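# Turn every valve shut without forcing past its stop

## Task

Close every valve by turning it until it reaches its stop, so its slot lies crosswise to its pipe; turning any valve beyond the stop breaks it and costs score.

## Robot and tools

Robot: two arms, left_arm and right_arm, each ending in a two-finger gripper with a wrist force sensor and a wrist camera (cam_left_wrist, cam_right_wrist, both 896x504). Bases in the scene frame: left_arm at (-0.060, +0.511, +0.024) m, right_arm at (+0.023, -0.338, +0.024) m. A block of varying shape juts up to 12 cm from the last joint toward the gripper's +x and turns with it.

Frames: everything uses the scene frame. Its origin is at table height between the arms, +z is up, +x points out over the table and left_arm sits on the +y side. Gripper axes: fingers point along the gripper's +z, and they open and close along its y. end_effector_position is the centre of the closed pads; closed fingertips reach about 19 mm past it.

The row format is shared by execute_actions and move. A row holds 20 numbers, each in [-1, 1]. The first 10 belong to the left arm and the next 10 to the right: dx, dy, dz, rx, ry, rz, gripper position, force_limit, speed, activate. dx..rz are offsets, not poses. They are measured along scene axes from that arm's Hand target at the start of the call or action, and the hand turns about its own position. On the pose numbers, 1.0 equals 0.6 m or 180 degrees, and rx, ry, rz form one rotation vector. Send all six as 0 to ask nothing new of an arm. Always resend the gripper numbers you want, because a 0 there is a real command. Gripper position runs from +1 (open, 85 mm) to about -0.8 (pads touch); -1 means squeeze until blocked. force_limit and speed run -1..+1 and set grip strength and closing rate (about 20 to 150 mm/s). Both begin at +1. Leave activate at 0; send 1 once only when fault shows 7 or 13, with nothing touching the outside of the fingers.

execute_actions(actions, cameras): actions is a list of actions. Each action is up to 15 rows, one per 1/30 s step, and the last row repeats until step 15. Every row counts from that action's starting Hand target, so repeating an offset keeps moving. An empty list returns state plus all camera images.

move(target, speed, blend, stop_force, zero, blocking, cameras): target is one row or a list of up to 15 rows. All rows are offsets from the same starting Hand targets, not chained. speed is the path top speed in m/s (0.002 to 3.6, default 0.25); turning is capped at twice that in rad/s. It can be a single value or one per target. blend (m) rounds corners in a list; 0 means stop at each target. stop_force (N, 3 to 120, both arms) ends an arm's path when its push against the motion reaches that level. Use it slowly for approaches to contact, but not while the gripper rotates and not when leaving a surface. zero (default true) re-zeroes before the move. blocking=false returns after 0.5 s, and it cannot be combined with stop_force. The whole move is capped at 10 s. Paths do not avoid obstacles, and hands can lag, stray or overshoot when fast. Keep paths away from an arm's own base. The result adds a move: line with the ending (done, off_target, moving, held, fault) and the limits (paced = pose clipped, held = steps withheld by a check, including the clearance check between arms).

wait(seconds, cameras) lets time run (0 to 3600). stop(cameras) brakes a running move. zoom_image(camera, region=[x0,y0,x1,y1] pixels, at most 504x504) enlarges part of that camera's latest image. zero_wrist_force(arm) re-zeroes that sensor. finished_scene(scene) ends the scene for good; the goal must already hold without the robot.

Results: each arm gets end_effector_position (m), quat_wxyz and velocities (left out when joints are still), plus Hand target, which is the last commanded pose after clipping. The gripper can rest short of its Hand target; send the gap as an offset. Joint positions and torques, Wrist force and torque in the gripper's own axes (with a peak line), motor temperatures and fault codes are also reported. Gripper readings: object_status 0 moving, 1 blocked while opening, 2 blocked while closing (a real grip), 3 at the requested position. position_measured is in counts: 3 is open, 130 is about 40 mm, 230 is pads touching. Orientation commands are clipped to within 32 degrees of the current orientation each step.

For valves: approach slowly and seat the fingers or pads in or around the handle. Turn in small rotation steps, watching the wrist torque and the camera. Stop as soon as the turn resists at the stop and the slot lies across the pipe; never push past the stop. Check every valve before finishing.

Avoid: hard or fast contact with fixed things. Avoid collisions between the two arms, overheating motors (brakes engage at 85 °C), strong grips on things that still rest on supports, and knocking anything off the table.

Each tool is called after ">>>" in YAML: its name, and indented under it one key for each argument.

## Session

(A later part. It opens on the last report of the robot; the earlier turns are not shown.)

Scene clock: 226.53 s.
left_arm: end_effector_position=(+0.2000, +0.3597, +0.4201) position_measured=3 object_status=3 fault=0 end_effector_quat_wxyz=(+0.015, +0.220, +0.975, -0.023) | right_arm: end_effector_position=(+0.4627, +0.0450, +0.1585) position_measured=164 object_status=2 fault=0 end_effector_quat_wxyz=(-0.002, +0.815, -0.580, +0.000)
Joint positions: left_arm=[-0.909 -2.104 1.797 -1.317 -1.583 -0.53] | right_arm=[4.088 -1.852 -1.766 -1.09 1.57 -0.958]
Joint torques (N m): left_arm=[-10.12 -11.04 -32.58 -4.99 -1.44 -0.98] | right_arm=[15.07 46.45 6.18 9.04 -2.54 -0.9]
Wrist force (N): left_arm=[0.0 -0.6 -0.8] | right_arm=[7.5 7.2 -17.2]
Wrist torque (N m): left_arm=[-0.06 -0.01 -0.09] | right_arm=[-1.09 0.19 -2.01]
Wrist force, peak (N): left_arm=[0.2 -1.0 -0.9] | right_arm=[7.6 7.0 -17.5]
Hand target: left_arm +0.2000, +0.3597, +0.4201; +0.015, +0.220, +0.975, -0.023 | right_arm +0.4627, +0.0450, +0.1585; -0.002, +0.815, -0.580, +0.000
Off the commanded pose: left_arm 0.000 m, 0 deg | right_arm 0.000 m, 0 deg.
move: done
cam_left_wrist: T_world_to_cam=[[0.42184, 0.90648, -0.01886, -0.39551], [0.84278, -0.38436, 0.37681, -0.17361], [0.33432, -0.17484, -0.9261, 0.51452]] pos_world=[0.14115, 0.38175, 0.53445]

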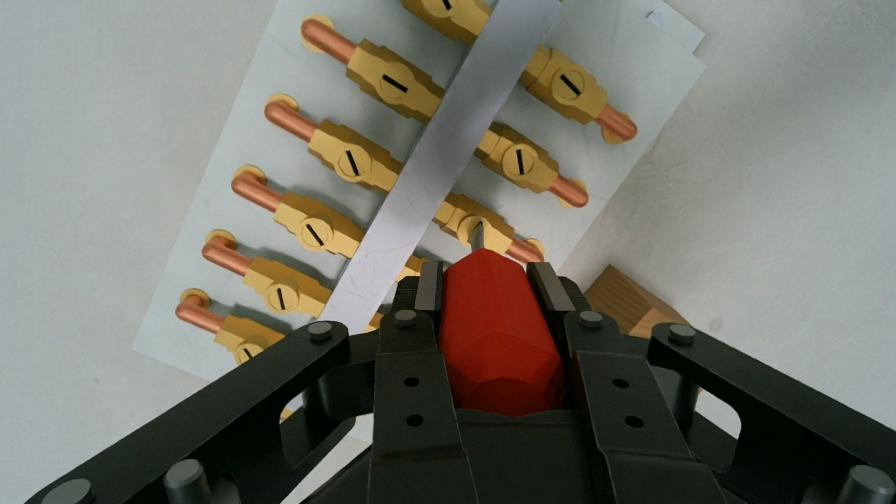

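>>> move:
  target:
    - [0,0,0,0,0,0,1,1,1,0,0,0,0,0,0,0.035,-0.98,0.5,-1,0]
    - [0,0,0,0,0,0,1,1,1,0,0,0,0.02,0,0,0.035,-0.98,0.5,-1,0]
  speed: [0.1,0.1]
  cameras: ["cam_left_wrist"]

>>> zoom_image:
  camera: "cam_left_wrist"
  region: [400, 120, 540, 260]

Scene clock: 229.07 s.
left_arm: end_effector_position=(+0.2000, +0.3597, +0.4201) position_measured=3 object_status=3 fault=0 end_effector_quat_wxyz=(+0.015, +0.220, +0.975, -0.023) | right_arm: end_effector_position=(+0.4627, +0.0451, +0.1707) position_measured=164 object_status=2 fault=0 end_effector_quat_wxyz=(-0.002, +0.845, -0.534, +0.000)
Joint positions: left_arm=[-0.909 -2.104 1.797 -1.317 -1.583 -0.53] | right_arm=[4.088 -1.839 -1.748 -1.12 1.571 -1.068]
Joint torques (N m): left_arm=[-9.73 -10.91 -32.65 -4.96 -1.39 -1.08] | right_arm=[-10.79 16.24 7.17 5.33 1.71 -0.73]
Wrist force (N): left_arm=[0.2 -0.6 -0.9] | right_arm=[-0.4 -5.1 1.7]
Wrist torque (N m): left_arm=[-0.08 -0.03 -0.10] | right_arm=[-0.87 0.07 0.08]
Wrist force, peak (N): left_arm=[-0.2 -0.8 -1.1] | right_arm=[7.6 6.9 -17.4]
Hand target: left_arm +0.2000, +0.3597, +0.4201; +0.015, +0.220, +0.975, -0.023 | right_arm +0.4627, +0.0450, +0.1705; -0.002, +0.845, -0.534, +0.000
Off the commanded pose: left_arm 0.000 m, 0 deg | right_arm 0.000 m, 0 deg.
move: done
cam_left_wrist: T_world_to_cam=[[0.42184, 0.90648, -0.01886, -0.39551], [0.84278, -0.38436, 0.37681, -0.17361], [0.33432, -0.17484, -0.9261, 0.51452]] pos_world=[0.14115, 0.38175, 0.53445]

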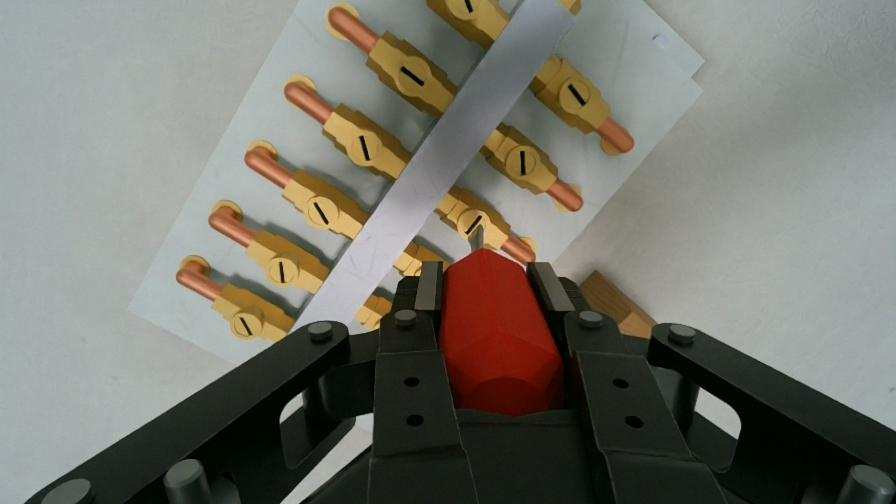

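Scaled by 3.600 from the camera's image (finer frame: 1280x720).

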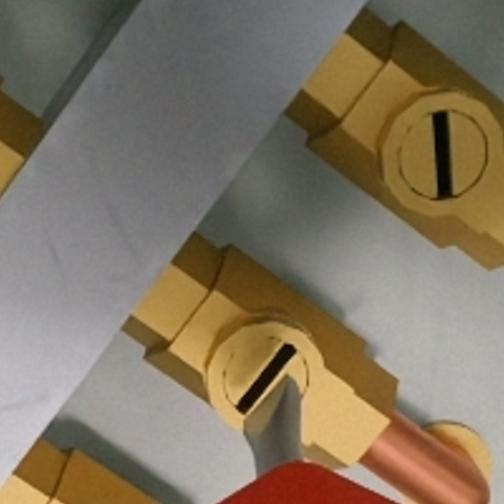

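>>> move:
  target:
    - [0,0,0,0,0,0,1,1,1,0,-0.0235,-0.0458,0,0,0,0.22,-0.98,0.5,-1,0]
    - [0,0,0,0,0,0,1,1,1,0,-0.011,-0.0615,-0.0122,0,0,0.231,-0.98,0.5,-1,0]
  speed: [0.15,0.02]
  cameras: ["cam_left_wrist"]

>>> zoom_image:
  camera: "cam_left_wrist"
  region: [450, 195, 500, 245]

Scene clock: 234.17 s.
left_arm: end_effector_position=(+0.2000, +0.3597, +0.4201) position_measured=3 object_status=3 fault=0 end_effector_quat_wxyz=(+0.015, +0.220, +0.975, -0.023) | right_arm: end_effector_position=(+0.4561, +0.0080, +0.1631) position_measured=164 object_status=2 fault=0 end_effector_quat_wxyz=(-0.002, +0.980, -0.199, -0.001) end_effector_velocity=(+0.000, +0.000, +0.000) end_effector_angular_velocity=(+0.000, +0.000, -0.006)
Joint positions: left_arm=[-0.909 -2.104 1.797 -1.317 -1.583 -0.53] | right_arm=[4.056 -1.785 -1.84 -1.085 1.574 -1.826]
Joint velocities: left_arm=[within noise] | right_arm=[0 0 0 0 0 0.006]
Joint torques (N m): left_arm=[-9.95 -11.15 -33.47 -4.95 -1.49 -0.97] | right_arm=[6.81 22.65 15.05 3.91 2.26 2.29]
Wrist force (N): left_arm=[0.1 -0.3 -0.8] | right_arm=[-0.8 -5.1 2.1]
Wrist torque (N m): left_arm=[-0.02 -0.03 -0.09] | right_arm=[-0.85 0.16 0.07]
Wrist force, peak (N): left_arm=[0.0 -0.8 -1.3] | right_arm=[-0.4 -5.7 1.9]
Hand target: left_arm +0.2000, +0.3597, +0.4201; +0.015, +0.220, +0.975, -0.023 | right_arm +0.4561, +0.0081, +0.1632; -0.002, +0.980, -0.199, -0.001
Off the commanded pose: left_arm 0.000 m, 0 deg | right_arm 0.000 m, 0 deg.
move: done
cam_left_wrist: T_world_to_cam=[[0.42184, 0.90648, -0.01886, -0.39551], [0.84278, -0.38436, 0.37681, -0.17361], [0.33432, -0.17484, -0.9261, 0.51452]] pos_world=[0.14115, 0.38175, 0.53445]

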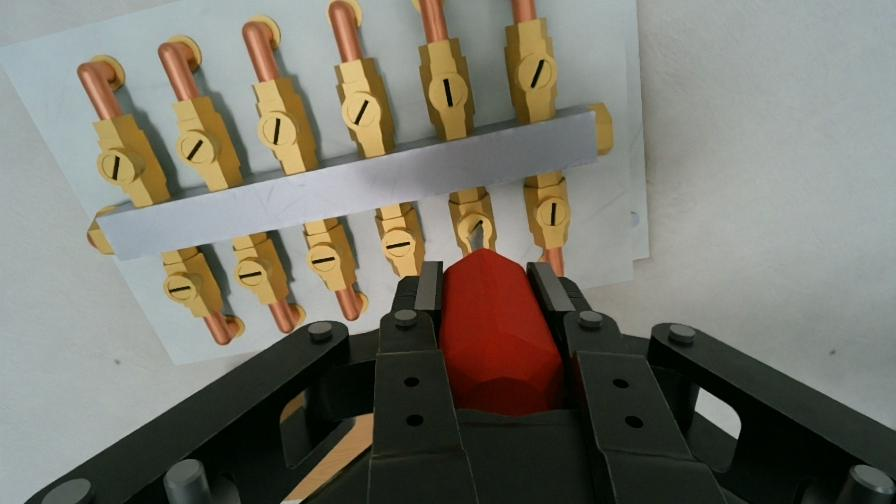

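Scaled by 10.080 from the camera's image (finer frame: 1280x720).

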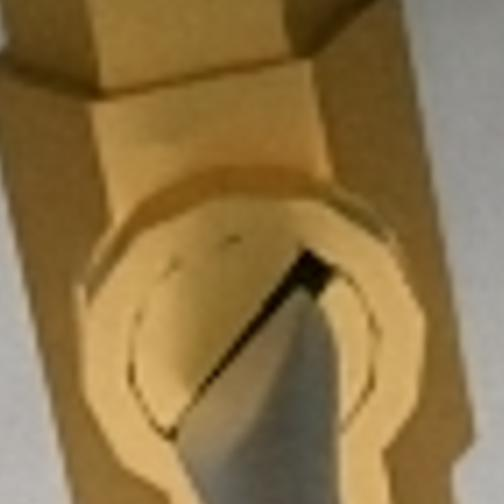

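>>> move:
  target: [0,0,0,0,0,0,1,1,1,0,-0.0004,-0.0002,0,0,0,0.008,-0.98,0.5,-1,0]
  speed: 0.03

>>> move:
  target: [0,0,0,0,0,0,1,1,1,0,0,0,-0.018,0,0,0,-0.98,0.5,-1,0]
  speed: 0.012
  stop_force: 12

>>> move:
  target:
    - [0,0,0,0,0,0,1,1,1,0,0,0,0,0,0,0.025,-0.98,0.5,-1,0]
    - [0,0,0,0,0,0,1,1,1,0,0,0,0,0,0,-0.025,-0.98,0.5,-1,0]
    - [0,0,0,0,0,0,1,1,1,0,0,0,0,0,0,0,-0.98,0.5,-1,0]
  speed: 0.06

>>> move:
  target: [0,0,0,0,0,0,1,1,1,0,0,0,-0.014,0,0,0,-0.98,0.5,-1,0]
  speed: 0.01
  stop_force: 10
  cameras: ["cam_left_wrist"]

>>> zoom_image:
  camera: "cam_left_wrist"
  region: [450, 195, 500, 245]

Scene clock: 236.33 s.
left_arm: end_effector_position=(+0.2000, +0.3597, +0.4201) position_measured=3 object_status=3 fault=0 end_effector_quat_wxyz=(+0.015, +0.220, +0.975, -0.023) | right_arm: end_effector_position=(+0.4558, +0.0080, +0.1632) position_measured=164 object_status=2 fault=0 end_effector_quat_wxyz=(-0.002, +0.982, -0.187, -0.001) end_effector_velocity=(+0.000, +0.000, +0.000) end_effector_angular_velocity=(+0.000, +0.000, -0.004)
Joint positions: left_arm=[-0.909 -2.104 1.797 -1.317 -1.583 -0.53] | right_arm=[4.056 -1.784 -1.84 -1.085 1.574 -1.851]
Joint velocities: left_arm=[within noise] | right_arm=[0 -0.001 0.001 0 0 0.005]
Joint torques (N m): left_arm=[-10.11 -10.89 -32.74 -4.96 -1.5 -0.97] | right_arm=[14.55 54.66 7.74 1.49 2.22 2.4]
Wrist force (N): left_arm=[0.0 -0.7 -0.5] | right_arm=[-0.7 -5.3 2.0]
Wrist torque (N m): left_arm=[-0.07 -0.01 -0.09] | right_arm=[-0.89 0.15 0.07]
Wrist force, peak (N): left_arm=[0.1 -0.8 -1.0] | right_arm=[-0.7 -5.6 2.0]
Hand target: left_arm +0.2000, +0.3597, +0.4201; +0.015, +0.220, +0.975, -0.023 | right_arm +0.4558, +0.0080, +0.1632; -0.002, +0.982, -0.187, -0.001
Off the commanded pose: left_arm 0.000 m, 0 deg | right_arm 0.000 m, 0 deg.
move: done

Scene clock: 237.87 s.
left_arm: end_effector_position=(+0.2000, +0.3597, +0.4201) position_measured=3 object_status=3 fault=0 end_effector_quat_wxyz=(+0.015, +0.220, +0.975, -0.023) | right_arm: end_effector_position=(+0.4558, +0.0080, +0.1587) position_measured=164 object_status=2 fault=0 end_effector_quat_wxyz=(-0.002, +0.982, -0.187, -0.001)
Joint positions: left_arm=[-0.909 -2.104 1.797 -1.317 -1.583 -0.53] | right_arm=[4.056 -1.789 -1.847 -1.073 1.574 -1.85]
Joint torques (N m): left_arm=[-10.03 -11.03 -33.04 -4.91 -1.44 -0.98] | right_arm=[13.35 45.48 32.07 0.15 2.07 2.18]
Wrist force (N): left_arm=[-0.2 -0.8 -1.0] | right_arm=[-3.1 -0.9 -12.9]
Wrist torque (N m): left_arm=[-0.10 0.03 -0.10] | right_arm=[-1.25 -0.05 0.06]
Wrist force, peak (N): left_arm=[0.0 -1.2 -0.6] | right_arm=[-3.6 3.9 -25.4]
Hand target: left_arm +0.2000, +0.3597, +0.4201; +0.015, +0.220, +0.975, -0.023 | right_arm +0.4558, +0.0080, +0.1587; -0.002, +0.982, -0.187, -0.001 (not the last commanded pose)
Off the commanded pose: left_arm 0.000 m, 0 deg | right_arm 0.006 m, 0 deg.
move: contact (right_arm)

Scene clock: 241.07 s.
left_arm: end_effector_position=(+0.2000, +0.3597, +0.4201) position_measured=3 object_status=3 fault=0 end_effector_quat_wxyz=(+0.015, +0.220, +0.975, -0.023) | right_arm: end_effector_position=(+0.4558, +0.0080, +0.1587) position_measured=164 object_status=2 fault=0 end_effector_quat_wxyz=(-0.002, +0.982, -0.187, -0.001) end_effector_velocity=(+0.000, +0.000, +0.000) end_effector_angular_velocity=(+0.000, -0.001, -0.005)
Joint positions: left_arm=[-0.909 -2.104 1.797 -1.317 -1.583 -0.53] | right_arm=[4.056 -1.789 -1.847 -1.073 1.574 -1.85]
Joint velocities: left_arm=[within noise] | right_arm=[0 0.001 0 -0.001 0 0.005]
Joint torques (N m): left_arm=[-10.25 -11.22 -33.12 -4.99 -1.45 -1] | right_arm=[10.86 38.85 33.17 -0.15 2.06 2.28]
Wrist force (N): left_arm=[0.1 -0.7 -0.6] | right_arm=[-2.5 -1.2 -11.0]
Wrist torque (N m): left_arm=[-0.09 -0.02 -0.09] | right_arm=[-1.09 -0.07 0.06]
Wrist force, peak (N): left_arm=[-0.5 -1.1 -1.0] | right_arm=[-2.5 2.6 -16.6]
Hand target: left_arm +0.2000, +0.3597, +0.4201; +0.015, +0.220, +0.975, -0.023 | right_arm +0.4558, +0.0080, +0.1587; -0.002, +0.982, -0.187, -0.001
Off the commanded pose: left_arm 0.000 m, 0 deg | right_arm 0.000 m, 0 deg.
move: done

Scene clock: 242.30 s.
left_arm: end_effector_position=(+0.2000, +0.3597, +0.4201) position_measured=3 object_status=3 fault=0 end_effector_quat_wxyz=(+0.015, +0.220, +0.975, -0.023) | right_arm: end_effector_position=(+0.4558, +0.0081, +0.1584) position_measured=164 object_status=2 fault=0 end_effector_quat_wxyz=(-0.002, +0.982, -0.187, -0.001)
Joint positions: left_arm=[-0.909 -2.104 1.797 -1.317 -1.583 -0.53] | right_arm=[4.056 -1.79 -1.847 -1.072 1.574 -1.85]
Joint torques (N m): left_arm=[-10.38 -10.79 -33.14 -4.98 -1.5 -1.02] | right_arm=[10.17 41.95 31.12 0.12 2.12 1.78]
Wrist force (N): left_arm=[-0.2 -1.0 -0.7] | right_arm=[-3.7 1.6 -17.1]
Wrist torque (N m): left_arm=[-0.12 0.01 -0.09] | right_arm=[-1.30 -0.10 0.04]
Wrist force, peak (N): left_arm=[-0.1 -0.9 -1.0] | right_arm=[-5.5 8.0 -33.5]
Hand target: left_arm +0.2000, +0.3597, +0.4201; +0.015, +0.220, +0.975, -0.023 | right_arm +0.4558, +0.0081, +0.1584; -0.002, +0.982, -0.187, -0.001 (not the last commanded pose)
Off the commanded pose: left_arm 0.000 m, 0 deg | right_arm 0.008 m, 0 deg.
move: contact (right_arm)
cam_left_wrist: T_world_to_cam=[[0.42184, 0.90648, -0.01886, -0.39551], [0.84278, -0.38436, 0.37681, -0.17361], [0.33432, -0.17484, -0.9261, 0.51452]] pos_world=[0.14115, 0.38175, 0.53445]

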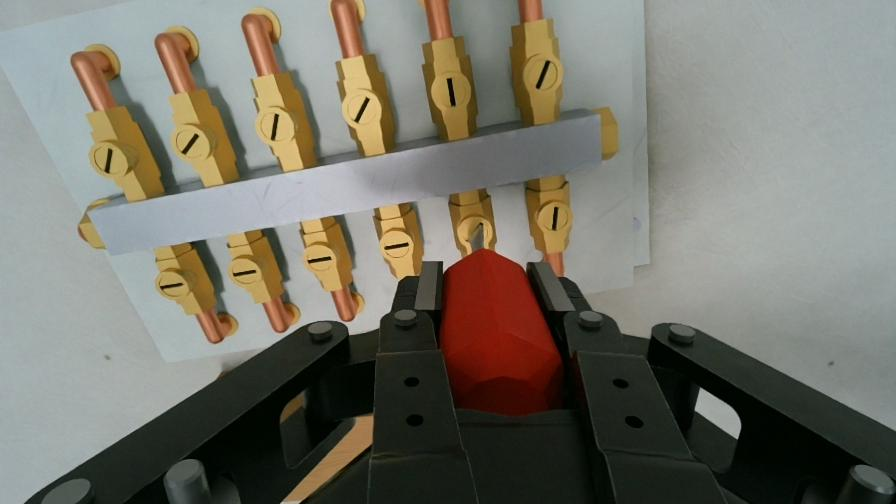

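Scaled by 10.080 from the camera's image (finer frame: 1280x720).

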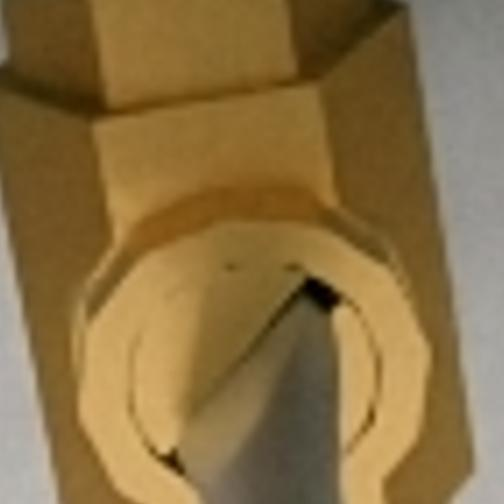

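>>> move:
  target:
    - [0,0,0,0,0,0,1,1,1,0,0,0,0,0,0,0.04,-0.98,0.5,-1,0]
    - [0,0,0,0,0,0,1,1,1,0,0,0,0,0,0,-0.03,-0.98,0.5,-1,0]
    - [0,0,0,0,0,0,1,1,1,0,0,0,0,0,0,0,-0.98,0.5,-1,0]
  speed: 0.08
  cameras: ["cam_left_wrist"]

>>> zoom_image:
  camera: "cam_left_wrist"
  region: [450, 195, 500, 245]

Scene clock: 246.37 s.
left_arm: end_effector_position=(+0.2000, +0.3597, +0.4201) position_measured=3 object_status=3 fault=0 end_effector_quat_wxyz=(+0.015, +0.220, +0.975, -0.023) | right_arm: end_effector_position=(+0.4558, +0.0081, +0.1585) position_measured=164 object_status=2 fault=0 end_effector_quat_wxyz=(-0.002, +0.982, -0.187, -0.001)
Joint positions: left_arm=[-0.909 -2.104 1.797 -1.317 -1.583 -0.53] | right_arm=[4.057 -1.789 -1.847 -1.072 1.574 -1.85]
Joint torques (N m): left_arm=[-9.65 -11.36 -33.17 -5 -1.48 -0.97] | right_arm=[-10.77 23.32 37.76 -0.11 2.26 2.1]
Wrist force (N): left_arm=[-0.1 -0.5 -0.8] | right_arm=[-2.1 -3.4 1.7]
Wrist torque (N m): left_arm=[-0.06 0.01 -0.09] | right_arm=[-0.79 0.26 0.07]
Wrist force, peak (N): left_arm=[0.0 -1.2 -0.6] | right_arm=[-3.7 1.6 -18.3]
Hand target: left_arm +0.2000, +0.3597, +0.4201; +0.015, +0.220, +0.975, -0.023 | right_arm +0.4558, +0.0081, +0.1584; -0.002, +0.982, -0.187, -0.001
Off the commanded pose: left_arm 0.000 m, 0 deg | right_arm 0.000 m, 0 deg.
move: done
cam_left_wrist: T_world_to_cam=[[0.42184, 0.90648, -0.01886, -0.39551], [0.84278, -0.38436, 0.37681, -0.17361], [0.33432, -0.17484, -0.9261, 0.51452]] pos_world=[0.14115, 0.38175, 0.53445]

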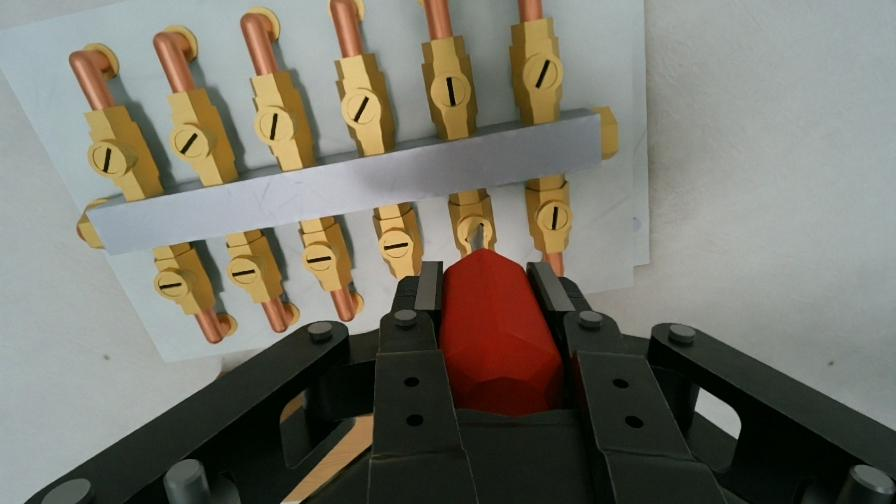

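Scaled by 10.080 from the camera's image (finer frame: 1280x720).

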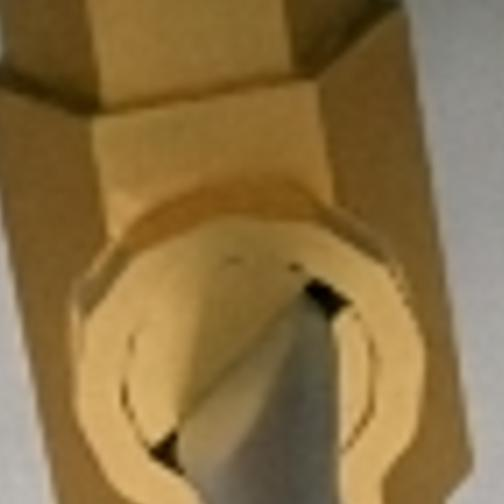

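>>> move:
  target: [0,0,0,0,0,0,1,1,1,0,0,0,-0.014,0,0,0,-0.98,0.5,-1,0]
  speed: 0.01
  stop_force: 12

>>> move:
  target:
    - [0,0,0,0,0,0,1,1,1,0,-0.0005,-0.0013,0,0,0,-0.1133,-0.98,0.5,-1,0]
    - [0,0,0,0,0,0,1,1,1,0,-0.0015,-0.0023,0,0,0,-0.23,-0.98,0.5,-1,0]
  speed: 0.1
  blend: 0.01
  cameras: ["cam_left_wrist"]

>>> zoom_image:
  camera: "cam_left_wrist"
  region: [400, 120, 540, 260]

Scene clock: 248.93 s.
left_arm: end_effector_position=(+0.2000, +0.3597, +0.4201) position_measured=3 object_status=3 fault=0 end_effector_quat_wxyz=(+0.015, +0.220, +0.975, -0.023) | right_arm: end_effector_position=(+0.4559, +0.0081, +0.1566) position_measured=164 object_status=2 fault=0 end_effector_quat_wxyz=(-0.002, +0.982, -0.187, -0.001)
Joint positions: left_arm=[-0.909 -2.104 1.797 -1.317 -1.583 -0.53] | right_arm=[4.056 -1.792 -1.85 -1.067 1.574 -1.85]
Joint torques (N m): left_arm=[-9.93 -10.63 -32.85 -4.96 -1.41 -1.06] | right_arm=[-10.92 46.62 33.89 0.4 1.71 -2.03]
Wrist force (N): left_arm=[-0.1 -0.7 -0.6] | right_arm=[-4.3 1.7 -10.6]
Wrist torque (N m): left_arm=[-0.09 0.00 -0.09] | right_arm=[-1.13 0.09 0.08]
Wrist force, peak (N): left_arm=[0.1 -1.1 -1.0] | right_arm=[-6.1 6.6 -23.3]
Hand target: left_arm +0.2000, +0.3597, +0.4201; +0.015, +0.220, +0.975, -0.023 | right_arm +0.4559, +0.0081, +0.1566; -0.002, +0.982, -0.187, -0.001 (not the last commanded pose)
Off the commanded pose: left_arm 0.000 m, 0 deg | right_arm 0.007 m, 0 deg.
move: contact (right_arm)

Scene clock: 252.97 s.
left_arm: end_effector_position=(+0.2000, +0.3597, +0.4201) position_measured=3 object_status=3 fault=0 end_effector_quat_wxyz=(+0.015, +0.220, +0.975, -0.023) | right_arm: end_effector_position=(+0.4550, +0.0067, +0.1566) position_measured=164 object_status=2 fault=0 end_effector_quat_wxyz=(-0.002, +0.853, -0.522, +0.000)
Joint positions: left_arm=[-0.909 -2.104 1.797 -1.317 -1.583 -0.53] | right_arm=[4.058 -1.788 -1.856 -1.065 1.571 -1.127]
Joint torques (N m): left_arm=[-10.48 -11.12 -32.81 -4.95 -1.41 -1.02] | right_arm=[14.99 43.79 5.46 7.28 -3.53 -1.19]
Wrist force (N): left_arm=[-0.1 -0.8 -0.7] | right_arm=[-0.1 3.6 -13.6]
Wrist torque (N m): left_arm=[-0.10 0.01 -0.09] | right_arm=[-1.04 0.23 -0.41]
Wrist force, peak (N): left_arm=[0.0 -0.7 -1.2] | right_arm=[-0.2 4.2 -14.4]
Hand target: left_arm +0.2000, +0.3597, +0.4201; +0.015, +0.220, +0.975, -0.023 | right_arm +0.4550, +0.0067, +0.1566; -0.002, +0.853, -0.522, +0.000
Off the commanded pose: left_arm 0.000 m, 0 deg | right_arm 0.000 m, 0 deg.
move: done
cam_left_wrist: T_world_to_cam=[[0.42184, 0.90648, -0.01886, -0.39551], [0.84278, -0.38436, 0.37681, -0.17361], [0.33432, -0.17484, -0.9261, 0.51452]] pos_world=[0.14115, 0.38175, 0.53445]

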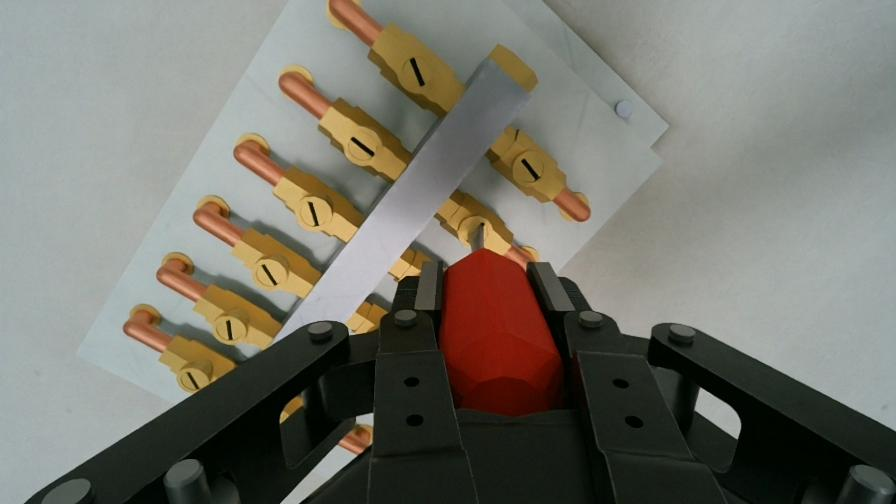

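Scaled by 3.600 from the camera's image (finer frame: 1280x720).

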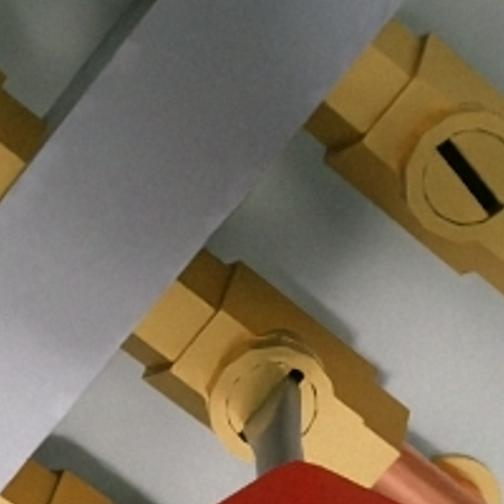

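>>> move:
  target: [0,0,0,0,0,0,1,1,1,0,-0.0002,-0.0002,0,0,0,-0.02,-0.98,0.5,-1,0]
  speed: 0.06

>>> move:
  target: [0,0,0,0,0,0,1,1,1,0,-0.0001,-0.0001,0,0,0,-0.008,-0.98,0.5,-1,0]
  speed: 0.06

Scene clock: 254.50 s.
left_arm: end_effector_position=(+0.2000, +0.3597, +0.4201) position_measured=3 object_status=3 fault=0 end_effector_quat_wxyz=(+0.015, +0.220, +0.975, -0.023) | right_arm: end_effector_position=(+0.4549, +0.0066, +0.1566) position_measured=164 object_status=2 fault=0 end_effector_quat_wxyz=(-0.002, +0.836, -0.549, +0.000)
Joint positions: left_arm=[-0.909 -2.104 1.797 -1.317 -1.583 -0.53] | right_arm=[4.058 -1.787 -1.856 -1.065 1.571 -1.063]
Joint torques (N m): left_arm=[-9.77 -11.11 -33.35 -5.01 -1.39 -1.02] | right_arm=[15.14 43.7 4.59 7.36 -1.5 -0.73]
Wrist force (N): left_arm=[0.3 -0.8 -0.9] | right_arm=[3.8 3.2 -13.9]
Wrist torque (N m): left_arm=[-0.10 -0.06 -0.09] | right_arm=[-0.67 0.46 -1.96]
Wrist force, peak (N): left_arm=[0.0 -0.9 -1.3] | right_arm=[3.8 2.8 -14.7]
Hand target: left_arm +0.2000, +0.3597, +0.4201; +0.015, +0.220, +0.975, -0.023 | right_arm +0.4549, +0.0066, +0.1566; -0.002, +0.836, -0.549, +0.000
Off the commanded pose: left_arm 0.000 m, 0 deg | right_arm 0.000 m, 0 deg.
move: done

Scene clock: 255.03 s.
left_arm: end_effector_position=(+0.2000, +0.3597, +0.4201) position_measured=3 object_status=3 fault=0 end_effector_quat_wxyz=(+0.015, +0.220, +0.975, -0.023) | right_arm: end_effector_position=(+0.4548, +0.0066, +0.1566) position_measured=164 object_status=2 fault=0 end_effector_quat_wxyz=(-0.002, +0.829, -0.559, +0.000) end_effector_velocity=(+0.000, +0.000, +0.000) end_effector_angular_velocity=(+0.000, -0.001, +0.006)
Joint positions: left_arm=[-0.909 -2.104 1.797 -1.317 -1.583 -0.53] | right_arm=[4.058 -1.787 -1.857 -1.065 1.57 -1.038]
Joint velocities: left_arm=[within noise] | right_arm=[0 0 0 0 -0.001 -0.006]
Joint torques (N m): left_arm=[-10.01 -10.48 -33.46 -4.96 -1.44 -1.07] | right_arm=[13.44 43.82 5.19 6.91 -1.98 -0.34]
Wrist force (N): left_arm=[-0.2 -0.8 -0.4] | right_arm=[2.5 3.0 -13.4]
Wrist torque (N m): left_arm=[-0.11 0.03 -0.09] | right_arm=[-0.65 0.41 -2.41]
Wrist force, peak (N): left_arm=[-0.2 -0.8 -1.2] | right_arm=[3.7 2.8 -14.9]
Hand target: left_arm +0.2000, +0.3597, +0.4201; +0.015, +0.220, +0.975, -0.023 | right_arm +0.4548, +0.0066, +0.1566; -0.002, +0.829, -0.559, +0.000
Off the commanded pose: left_arm 0.000 m, 0 deg | right_arm 0.000 m, 0 deg.
move: done

>>> move:
  target:
    - [0,0,0,0,0,0,1,1,1,0,0,0,0,0,0,0.045,-0.98,0.5,-1,0]
    - [0,0,0,0,0,0,1,1,1,0,0,0,0.02,0,0,0.045,-0.98,0.5,-1,0]
  speed: [0.1,0.1]
  cameras: ["cam_left_wrist"]

>>> zoom_image:
  camera: "cam_left_wrist"
  region: [400, 120, 540, 260]

Scene clock: 257.47 s.
left_arm: end_effector_position=(+0.2000, +0.3597, +0.4201) position_measured=3 object_status=3 fault=0 end_effector_quat_wxyz=(+0.015, +0.220, +0.975, -0.023) | right_arm: end_effector_position=(+0.4549, +0.0066, +0.1687) position_measured=164 object_status=2 fault=0 end_effector_quat_wxyz=(-0.002, +0.867, -0.499, +0.000)
Joint positions: left_arm=[-0.909 -2.104 1.797 -1.317 -1.583 -0.53] | right_arm=[4.058 -1.773 -1.839 -1.096 1.571 -1.18]
Joint torques (N m): left_arm=[-10.42 -10.59 -33.35 -4.91 -1.44 -1.05] | right_arm=[-7.98 14.4 7.93 5.07 1.66 0.34]
Wrist force (N): left_arm=[0.0 -0.4 -1.1] | right_arm=[-0.7 -3.4 1.9]
Wrist torque (N m): left_arm=[-0.04 -0.02 -0.09] | right_arm=[-0.58 0.14 0.06]
Wrist force, peak (N): left_arm=[0.1 -1.1 -0.8] | right_arm=[-2.1 -9.3 17.6]
Hand target: left_arm +0.2000, +0.3597, +0.4201; +0.015, +0.220, +0.975, -0.023 | right_arm +0.4548, +0.0066, +0.1686; -0.002, +0.867, -0.499, +0.000
Off the commanded pose: left_arm 0.000 m, 0 deg | right_arm 0.000 m, 0 deg.
move: done
cam_left_wrist: T_world_to_cam=[[0.42184, 0.90648, -0.01886, -0.39551], [0.84278, -0.38436, 0.37681, -0.17361], [0.33432, -0.17484, -0.9261, 0.51452]] pos_world=[0.14115, 0.38175, 0.53445]

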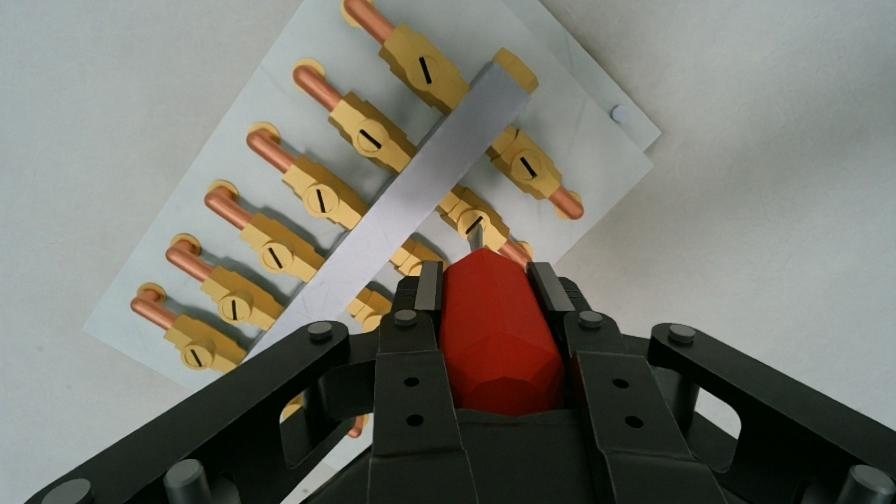

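Scaled by 3.600 from the camera's image (finer frame: 1280x720).

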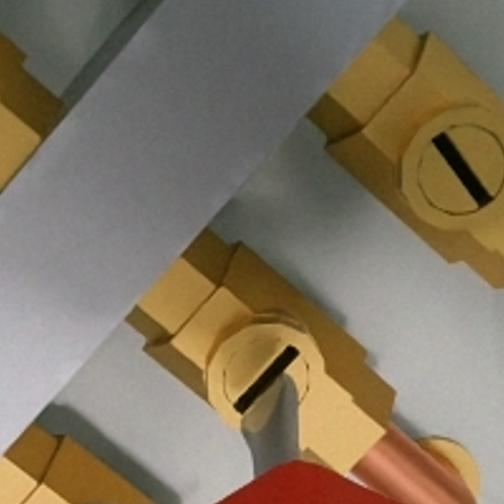

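>>> move:
  target:
    - [0,0,0,0,0,0,1,1,1,0,-0.0232,-0.0435,0,0,0,0.39,-0.98,0.5,-1,0]
    - [0,0,0,0,0,0,1,1,1,0,-0.0113,-0.0597,-0.011,0,0,0.402,-0.98,0.5,-1,0]
  speed: [0.15,0.02]
  cameras: ["cam_left_wrist"]

>>> zoom_image:
  camera: "cam_left_wrist"
  region: [450, 195, 500, 245]

Scene clock: 264.60 s.
left_arm: end_effector_position=(+0.2000, +0.3597, +0.4201) position_measured=3 object_status=3 fault=0 end_effector_quat_wxyz=(+0.015, +0.220, +0.975, -0.023) | right_arm: end_effector_position=(+0.4481, -0.0294, +0.1619) position_measured=164 object_status=2 fault=0 end_effector_quat_wxyz=(-0.002, +0.994, +0.109, -0.001) end_effector_velocity=(+0.000, +0.000, -0.001) end_effector_angular_velocity=(-0.001, +0.002, -0.005)
Joint positions: left_arm=[-0.909 -2.104 1.797 -1.317 -1.583 -0.53] | right_arm=[4.023 -1.722 -1.92 -1.07 1.575 -2.478]
Joint velocities: left_arm=[within noise] | right_arm=[0 -0.002 0 0 0.001 0.005]
Joint torques (N m): left_arm=[-10.42 -11.1 -33.07 -4.92 -1.43 -1.01] | right_arm=[7.07 19.84 13.59 4.37 2.09 2.21]
Wrist force (N): left_arm=[-0.1 -0.3 -0.8] | right_arm=[-0.7 -3.4 2.0]
Wrist torque (N m): left_arm=[-0.03 0.01 -0.09] | right_arm=[-0.58 0.14 0.07]
Wrist force, peak (N): left_arm=[-0.1 -0.8 -1.2] | right_arm=[-0.8 -3.7 2.6]
Hand target: left_arm +0.2000, +0.3597, +0.4201; +0.015, +0.220, +0.975, -0.023 | right_arm +0.4480, -0.0293, +0.1620; -0.002, +0.994, +0.109, -0.001
Off the commanded pose: left_arm 0.000 m, 0 deg | right_arm 0.000 m, 0 deg.
move: done
cam_left_wrist: T_world_to_cam=[[0.42184, 0.90648, -0.01886, -0.39551], [0.84278, -0.38436, 0.37681, -0.17361], [0.33432, -0.17484, -0.9261, 0.51452]] pos_world=[0.14115, 0.38175, 0.53445]

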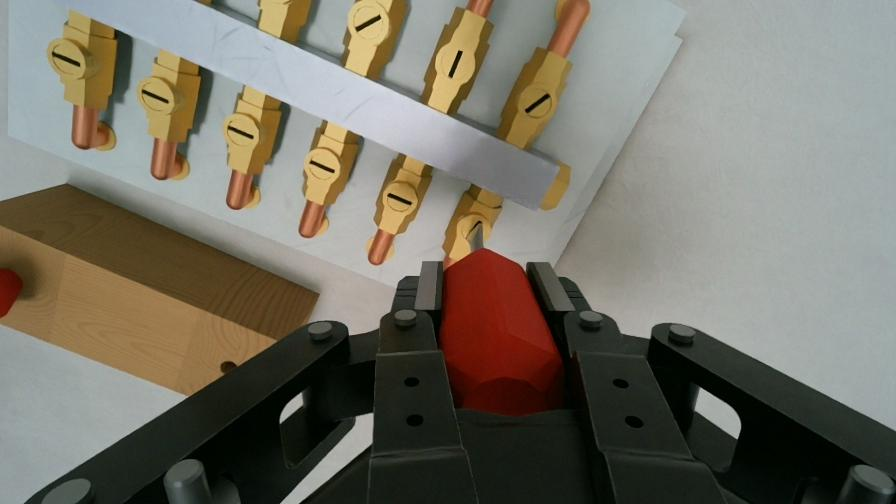

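Scaled by 10.080 from the camera's image (finer frame: 1280x720).

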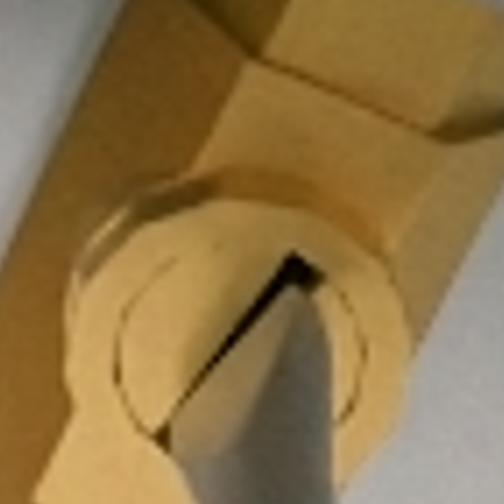

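>>> move:
  target: [0,0,0,0,0,0,1,1,1,0,0,0,-0.018,0,0,0,-0.98,0.5,-1,0]
  speed: 0.012
  stop_force: 12

>>> move:
  target:
    - [0,0,0,0,0,0,1,1,1,0,0,0,0,0,0,0.035,-0.98,0.5,-1,0]
    - [0,0,0,0,0,0,1,1,1,0,0,0,0,0,0,-0.025,-0.98,0.5,-1,0]
    - [0,0,0,0,0,0,1,1,1,0,0,0,0,0,0,0,-0.98,0.5,-1,0]
  speed: 0.07

>>> move:
  target: [0,0,0,0,0,0,1,1,1,0,0,0,-0.014,0,0,0,-0.98,0.5,-1,0]
  speed: 0.01
  stop_force: 10
  cameras: ["cam_left_wrist"]

>>> zoom_image:
  camera: "cam_left_wrist"
  region: [450, 195, 500, 245]

Scene clock: 267.30 s.
left_arm: end_effector_position=(+0.2000, +0.3597, +0.4201) position_measured=3 object_status=3 fault=0 end_effector_quat_wxyz=(+0.015, +0.220, +0.975, -0.023) | right_arm: end_effector_position=(+0.4480, -0.0292, +0.1583) position_measured=164 object_status=2 fault=0 end_effector_quat_wxyz=(-0.002, +0.994, +0.109, -0.001)
Joint positions: left_arm=[-0.909 -2.104 1.797 -1.317 -1.583 -0.53] | right_arm=[4.023 -1.726 -1.925 -1.06 1.575 -2.477]
Joint torques (N m): left_arm=[-10.14 -11.2 -33.16 -4.86 -1.6 -0.97] | right_arm=[15.19 43.93 32.33 -0.16 1.95 2.18]
Wrist force (N): left_arm=[-0.1 -0.4 -0.8] | right_arm=[-4.1 -2.3 -10.0]
Wrist torque (N m): left_arm=[-0.04 0.00 -0.09] | right_arm=[-0.67 -0.14 0.04]
Wrist force, peak (N): left_arm=[-0.4 -1.1 -0.8] | right_arm=[-6.8 -0.3 -22.7]
Hand target: left_arm +0.2000, +0.3597, +0.4201; +0.015, +0.220, +0.975, -0.023 | right_arm +0.4480, -0.0292, +0.1583; -0.002, +0.994, +0.109, -0.001 (not the last commanded pose)
Off the commanded pose: left_arm 0.000 m, 0 deg | right_arm 0.007 m, 0 deg.
move: contact (right_arm)

Scene clock: 270.63 s.
left_arm: end_effector_position=(+0.2000, +0.3597, +0.4201) position_measured=3 object_status=3 fault=0 end_effector_quat_wxyz=(+0.015, +0.220, +0.975, -0.023) | right_arm: end_effector_position=(+0.4480, -0.0293, +0.1584) position_measured=164 object_status=2 fault=0 end_effector_quat_wxyz=(-0.002, +0.994, +0.109, -0.001)
Joint positions: left_arm=[-0.909 -2.104 1.797 -1.317 -1.583 -0.53] | right_arm=[4.023 -1.726 -1.925 -1.06 1.575 -2.477]
Joint torques (N m): left_arm=[-10.2 -11.15 -33.14 -4.87 -1.42 -1.05] | right_arm=[1.43 9.2 33.74 -0.5 2.17 2.25]
Wrist force (N): left_arm=[0.1 -0.6 -0.6] | right_arm=[-2.9 -3.2 -6.6]
Wrist torque (N m): left_arm=[-0.06 -0.02 -0.10] | right_arm=[-0.67 -0.03 0.06]
Wrist force, peak (N): left_arm=[0.2 -0.7 -1.2] | right_arm=[-3.5 -1.9 -12.4]
Hand target: left_arm +0.2000, +0.3597, +0.4201; +0.015, +0.220, +0.975, -0.023 | right_arm +0.4480, -0.0292, +0.1583; -0.002, +0.994, +0.109, -0.001
Off the commanded pose: left_arm 0.000 m, 0 deg | right_arm 0.000 m, 0 deg.
move: done

Scene clock: 271.80 s.
left_arm: end_effector_position=(+0.2000, +0.3597, +0.4201) position_measured=3 object_status=3 fault=0 end_effector_quat_wxyz=(+0.015, +0.220, +0.975, -0.023) | right_arm: end_effector_position=(+0.4481, -0.0292, +0.1581) position_measured=164 object_status=2 fault=0 end_effector_quat_wxyz=(-0.002, +0.994, +0.109, -0.001)
Joint positions: left_arm=[-0.909 -2.104 1.797 -1.317 -1.583 -0.53] | right_arm=[4.023 -1.727 -1.925 -1.059 1.575 -2.477]
Joint torques (N m): left_arm=[-10.13 -10.25 -33.56 -4.93 -1.53 -1.05] | right_arm=[0.98 38.6 28.55 -0.36 1.23 1.65]
Wrist force (N): left_arm=[0.1 -0.7 -0.7] | right_arm=[-4.9 -2.1 -16.9]
Wrist torque (N m): left_arm=[-0.08 -0.03 -0.08] | right_arm=[-0.78 -0.18 0.04]
Wrist force, peak (N): left_arm=[0.2 -1.3 -0.8] | right_arm=[-7.7 0.5 -26.4]
Hand target: left_arm +0.2000, +0.3597, +0.4201; +0.015, +0.220, +0.975, -0.023 | right_arm +0.4481, -0.0292, +0.1581; -0.002, +0.994, +0.109, -0.001 (not the last commanded pose)
Off the commanded pose: left_arm 0.000 m, 0 deg | right_arm 0.008 m, 0 deg.
move: contact (right_arm)
cam_left_wrist: T_world_to_cam=[[0.42184, 0.90648, -0.01886, -0.39551], [0.84278, -0.38436, 0.37681, -0.17361], [0.33432, -0.17484, -0.9261, 0.51452]] pos_world=[0.14115, 0.38175, 0.53445]

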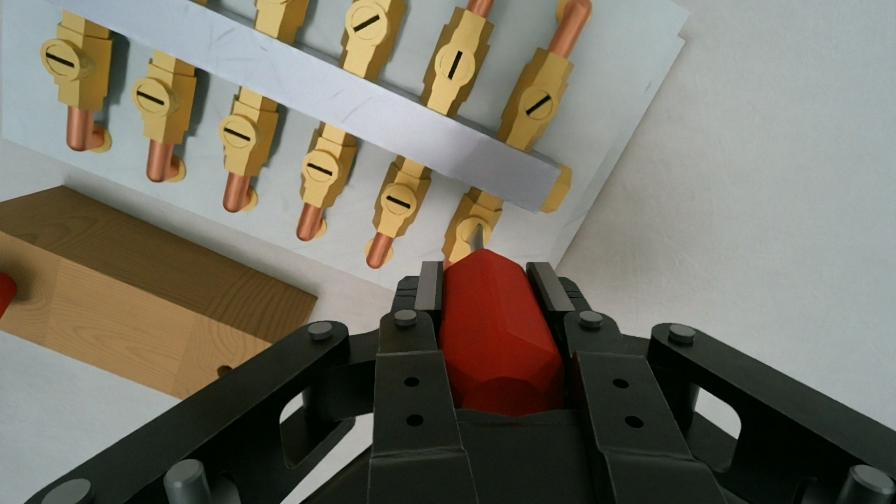

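Scaled by 10.080 from the camera's image (finer frame: 1280x720).

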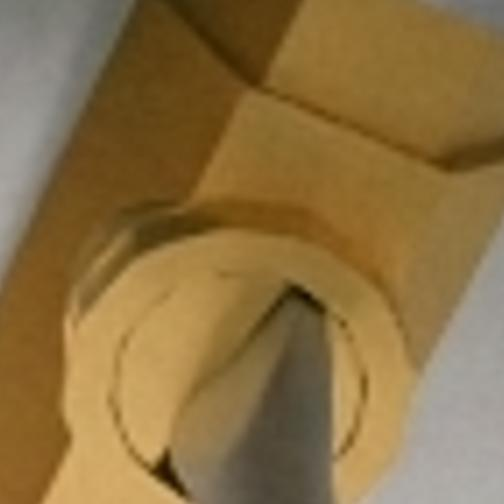

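>>> move:
  target:
    - [0,0,0,0,0,0,1,1,1,0,0,0,0.0025,0,0,0,-0.98,0.5,-1,0]
    - [0,0,0,0,0,0,1,1,1,0,-0.0003,-0.0008,0.0025,0,0,0,-0.98,0.5,-1,0]
  speed: 0.03

>>> move:
  target: [0,0,0,0,0,0,1,1,1,0,0,0,-0.018,0,0,0,-0.98,0.5,-1,0]
  speed: 0.012
  stop_force: 12

>>> move:
  target:
    - [0,0,0,0,0,0,1,1,1,0,0,0,0,0,0,0.035,-0.98,0.5,-1,0]
    - [0,0,0,0,0,0,1,1,1,0,0,0,0,0,0,-0.025,-0.98,0.5,-1,0]
    - [0,0,0,0,0,0,1,1,1,0,0,0,0,0,0,0,-0.98,0.5,-1,0]
  speed: 0.07
  cameras: ["cam_left_wrist"]

>>> zoom_image:
  camera: "cam_left_wrist"
  region: [450, 195, 500, 245]

Scene clock: 273.47 s.
left_arm: end_effector_position=(+0.2000, +0.3597, +0.4201) position_measured=3 object_status=3 fault=0 end_effector_quat_wxyz=(+0.015, +0.220, +0.975, -0.023) | right_arm: end_effector_position=(+0.4479, -0.0296, +0.1596) position_measured=164 object_status=2 fault=0 end_effector_quat_wxyz=(-0.002, +0.994, +0.109, -0.001)
Joint positions: left_arm=[-0.909 -2.104 1.797 -1.317 -1.583 -0.53] | right_arm=[4.023 -1.724 -1.924 -1.063 1.575 -2.478]
Joint torques (N m): left_arm=[-9.69 -11.13 -33.21 -4.88 -1.35 -0.99] | right_arm=[-9.89 46.55 7.22 6.52 0.04 -2.11]
Wrist force (N): left_arm=[0.2 -0.5 -0.8] | right_arm=[0.0 -3.6 2.0]
Wrist torque (N m): left_arm=[-0.05 -0.05 -0.09] | right_arm=[-0.62 0.04 0.07]
Wrist force, peak (N): left_arm=[-0.1 -1.0 -0.9] | right_arm=[-4.7 -2.0 -18.0]
Hand target: left_arm +0.2000, +0.3597, +0.4201; +0.015, +0.220, +0.975, -0.023 | right_arm +0.4479, -0.0297, +0.1596; -0.002, +0.994, +0.109, -0.001
Off the commanded pose: left_arm 0.000 m, 0 deg | right_arm 0.000 m, 0 deg.
move: done

Scene clock: 274.73 s.
left_arm: end_effector_position=(+0.2000, +0.3597, +0.4201) position_measured=3 object_status=3 fault=0 end_effector_quat_wxyz=(+0.015, +0.220, +0.975, -0.023) | right_arm: end_effector_position=(+0.4479, -0.0297, +0.1586) position_measured=164 object_status=2 fault=0 end_effector_quat_wxyz=(-0.002, +0.994, +0.109, -0.001)
Joint positions: left_arm=[-0.909 -2.104 1.797 -1.317 -1.583 -0.53] | right_arm=[4.023 -1.725 -1.926 -1.06 1.575 -2.478]
Joint torques (N m): left_arm=[-10.12 -10.46 -32.93 -4.92 -1.4 -1] | right_arm=[-6.81 51.4 34.79 -0.81 -0.11 -1.96]
Wrist force (N): left_arm=[-0.2 -0.5 -0.6] | right_arm=[2.1 -5.9 2.3]
Wrist torque (N m): left_arm=[-0.06 0.02 -0.09] | right_arm=[-0.40 0.17 0.01]
Wrist force, peak (N): left_arm=[0.2 -0.9 -1.0] | right_arm=[-1.9 -1.7 -17.9]
Hand target: left_arm +0.2000, +0.3597, +0.4201; +0.015, +0.220, +0.975, -0.023 | right_arm +0.4479, -0.0297, +0.1586; -0.002, +0.994, +0.109, -0.001 (not the last commanded pose)
Off the commanded pose: left_arm 0.000 m, 0 deg | right_arm 0.010 m, 0 deg.
move: contact (right_arm)

Scene clock: 278.07 s.
left_arm: end_effector_position=(+0.2000, +0.3597, +0.4201) position_measured=3 object_status=3 fault=0 end_effector_quat_wxyz=(+0.015, +0.220, +0.975, -0.023) | right_arm: end_effector_position=(+0.4479, -0.0296, +0.1586) position_measured=164 object_status=2 fault=0 end_effector_quat_wxyz=(-0.002, +0.994, +0.109, -0.001)
Joint positions: left_arm=[-0.909 -2.104 1.797 -1.317 -1.583 -0.53] | right_arm=[4.023 -1.725 -1.926 -1.06 1.575 -2.478]
Joint torques (N m): left_arm=[-9.73 -11.04 -32.55 -4.94 -1.47 -1.01] | right_arm=[3.89 18.57 35.49 -0.9 2.22 2.14]
Wrist force (N): left_arm=[0.1 -0.6 -0.5] | right_arm=[1.5 -5.8 2.0]
Wrist torque (N m): left_arm=[-0.06 -0.02 -0.09] | right_arm=[-0.46 0.18 0.05]
Wrist force, peak (N): left_arm=[0.1 -0.8 -1.3] | right_arm=[1.6 -5.8 3.5]
Hand target: left_arm +0.2000, +0.3597, +0.4201; +0.015, +0.220, +0.975, -0.023 | right_arm +0.4479, -0.0297, +0.1586; -0.002, +0.994, +0.109, -0.001
Off the commanded pose: left_arm 0.000 m, 0 deg | right_arm 0.000 m, 0 deg.
move: done
cam_left_wrist: T_world_to_cam=[[0.42184, 0.90648, -0.01886, -0.39551], [0.84278, -0.38436, 0.37681, -0.17361], [0.33432, -0.17484, -0.9261, 0.51452]] pos_world=[0.14115, 0.38175, 0.53445]

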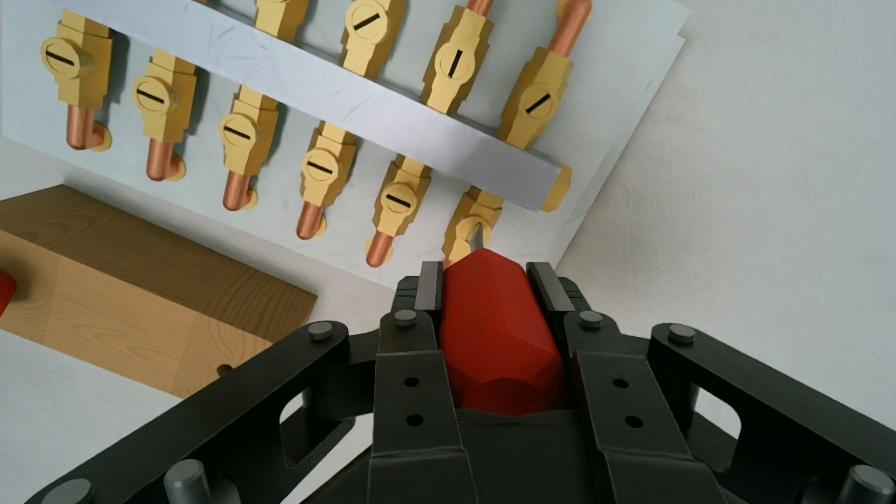

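Scaled by 10.080 from the camera's image (finer frame: 1280x720).

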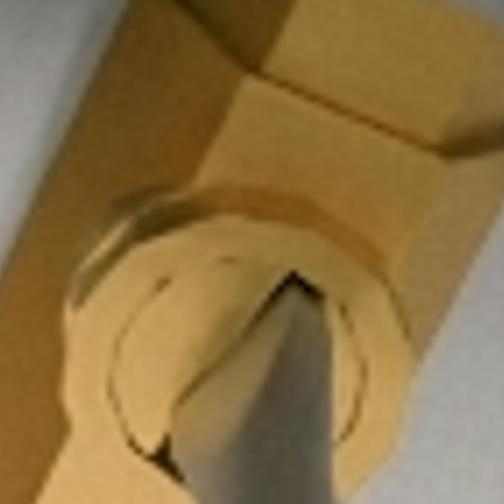

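>>> move:
  target: [0,0,0,0,0,0,1,1,1,0,0,0,-0.018,0,0,0,-0.98,0.5,-1,0]
  speed: 0.01
  stop_force: 12

>>> move:
  target:
    - [0,0,0,0,0,0,1,1,1,0,0,0,0,0,0,0.035,-0.98,0.5,-1,0]
    - [0,0,0,0,0,0,1,1,1,0,0,0,0,0,0,-0.025,-0.98,0.5,-1,0]
    - [0,0,0,0,0,0,1,1,1,0,0,0,0,0,0,0,-0.98,0.5,-1,0]
  speed: 0.07
  cameras: ["cam_left_wrist"]

>>> zoom_image:
  camera: "cam_left_wrist"
  region: [450, 195, 500, 245]

Scene clock: 280.27 s.
left_arm: end_effector_position=(+0.2000, +0.3597, +0.4201) position_measured=3 object_status=3 fault=0 end_effector_quat_wxyz=(+0.015, +0.220, +0.975, -0.023) | right_arm: end_effector_position=(+0.4480, -0.0296, +0.1582) position_measured=164 object_status=2 fault=0 end_effector_quat_wxyz=(-0.002, +0.994, +0.109, -0.001)
Joint positions: left_arm=[-0.909 -2.104 1.797 -1.317 -1.583 -0.53] | right_arm=[4.023 -1.726 -1.926 -1.059 1.575 -2.478]
Joint torques (N m): left_arm=[-10.71 -10.84 -33.09 -4.94 -1.49 -1.12] | right_arm=[-9.88 41.75 31.12 -0.7 2.05 -0.65]
Wrist force (N): left_arm=[0.2 -0.7 -0.7] | right_arm=[-1.9 -3.7 -10.9]
Wrist torque (N m): left_arm=[-0.08 -0.03 -0.09] | right_arm=[-0.62 -0.14 0.03]
Wrist force, peak (N): left_arm=[-0.2 -0.9 -1.0] | right_arm=[-4.1 0.2 -23.6]
Hand target: left_arm +0.2000, +0.3597, +0.4201; +0.015, +0.220, +0.975, -0.023 | right_arm +0.4480, -0.0296, +0.1582; -0.002, +0.994, +0.109, -0.001 (not the last commanded pose)
Off the commanded pose: left_arm 0.000 m, 0 deg | right_arm 0.010 m, 0 deg.
move: contact (right_arm)

Scene clock: 283.60 s.
left_arm: end_effector_position=(+0.2000, +0.3597, +0.4201) position_measured=3 object_status=3 fault=0 end_effector_quat_wxyz=(+0.015, +0.220, +0.975, -0.023) | right_arm: end_effector_position=(+0.4479, -0.0295, +0.1582) position_measured=164 object_status=2 fault=0 end_effector_quat_wxyz=(-0.002, +0.994, +0.109, -0.001)
Joint positions: left_arm=[-0.909 -2.104 1.797 -1.317 -1.583 -0.53] | right_arm=[4.023 -1.726 -1.926 -1.059 1.575 -2.478]
Joint torques (N m): left_arm=[-9.73 -11.11 -33.08 -4.94 -1.42 -0.96] | right_arm=[1.83 8.81 31.6 -0.83 2.11 2.19]
Wrist force (N): left_arm=[0.1 -0.4 -0.9] | right_arm=[-0.9 -3.8 -9.4]
Wrist torque (N m): left_arm=[-0.04 -0.02 -0.09] | right_arm=[-0.59 -0.08 0.05]
Wrist force, peak (N): left_arm=[0.1 -0.9 -1.1] | right_arm=[-1.5 -3.8 -13.4]
Hand target: left_arm +0.2000, +0.3597, +0.4201; +0.015, +0.220, +0.975, -0.023 | right_arm +0.4480, -0.0296, +0.1582; -0.002, +0.994, +0.109, -0.001
Off the commanded pose: left_arm 0.000 m, 0 deg | right_arm 0.000 m, 0 deg.
move: done
cam_left_wrist: T_world_to_cam=[[0.42184, 0.90648, -0.01886, -0.39551], [0.84278, -0.38436, 0.37681, -0.17361], [0.33432, -0.17484, -0.9261, 0.51452]] pos_world=[0.14115, 0.38175, 0.53445]

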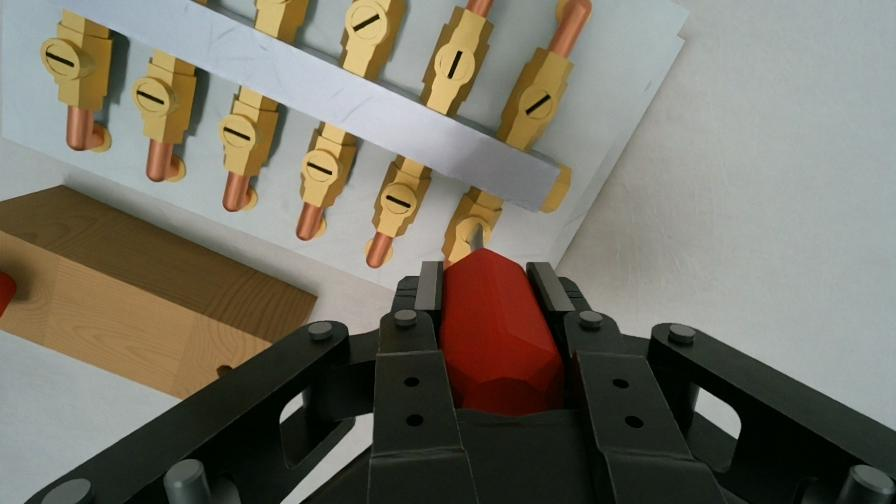

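Scaled by 10.080 from the camera's image (finer frame: 1280x720).

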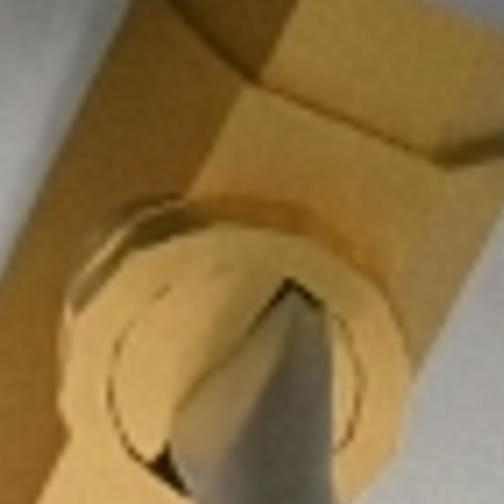

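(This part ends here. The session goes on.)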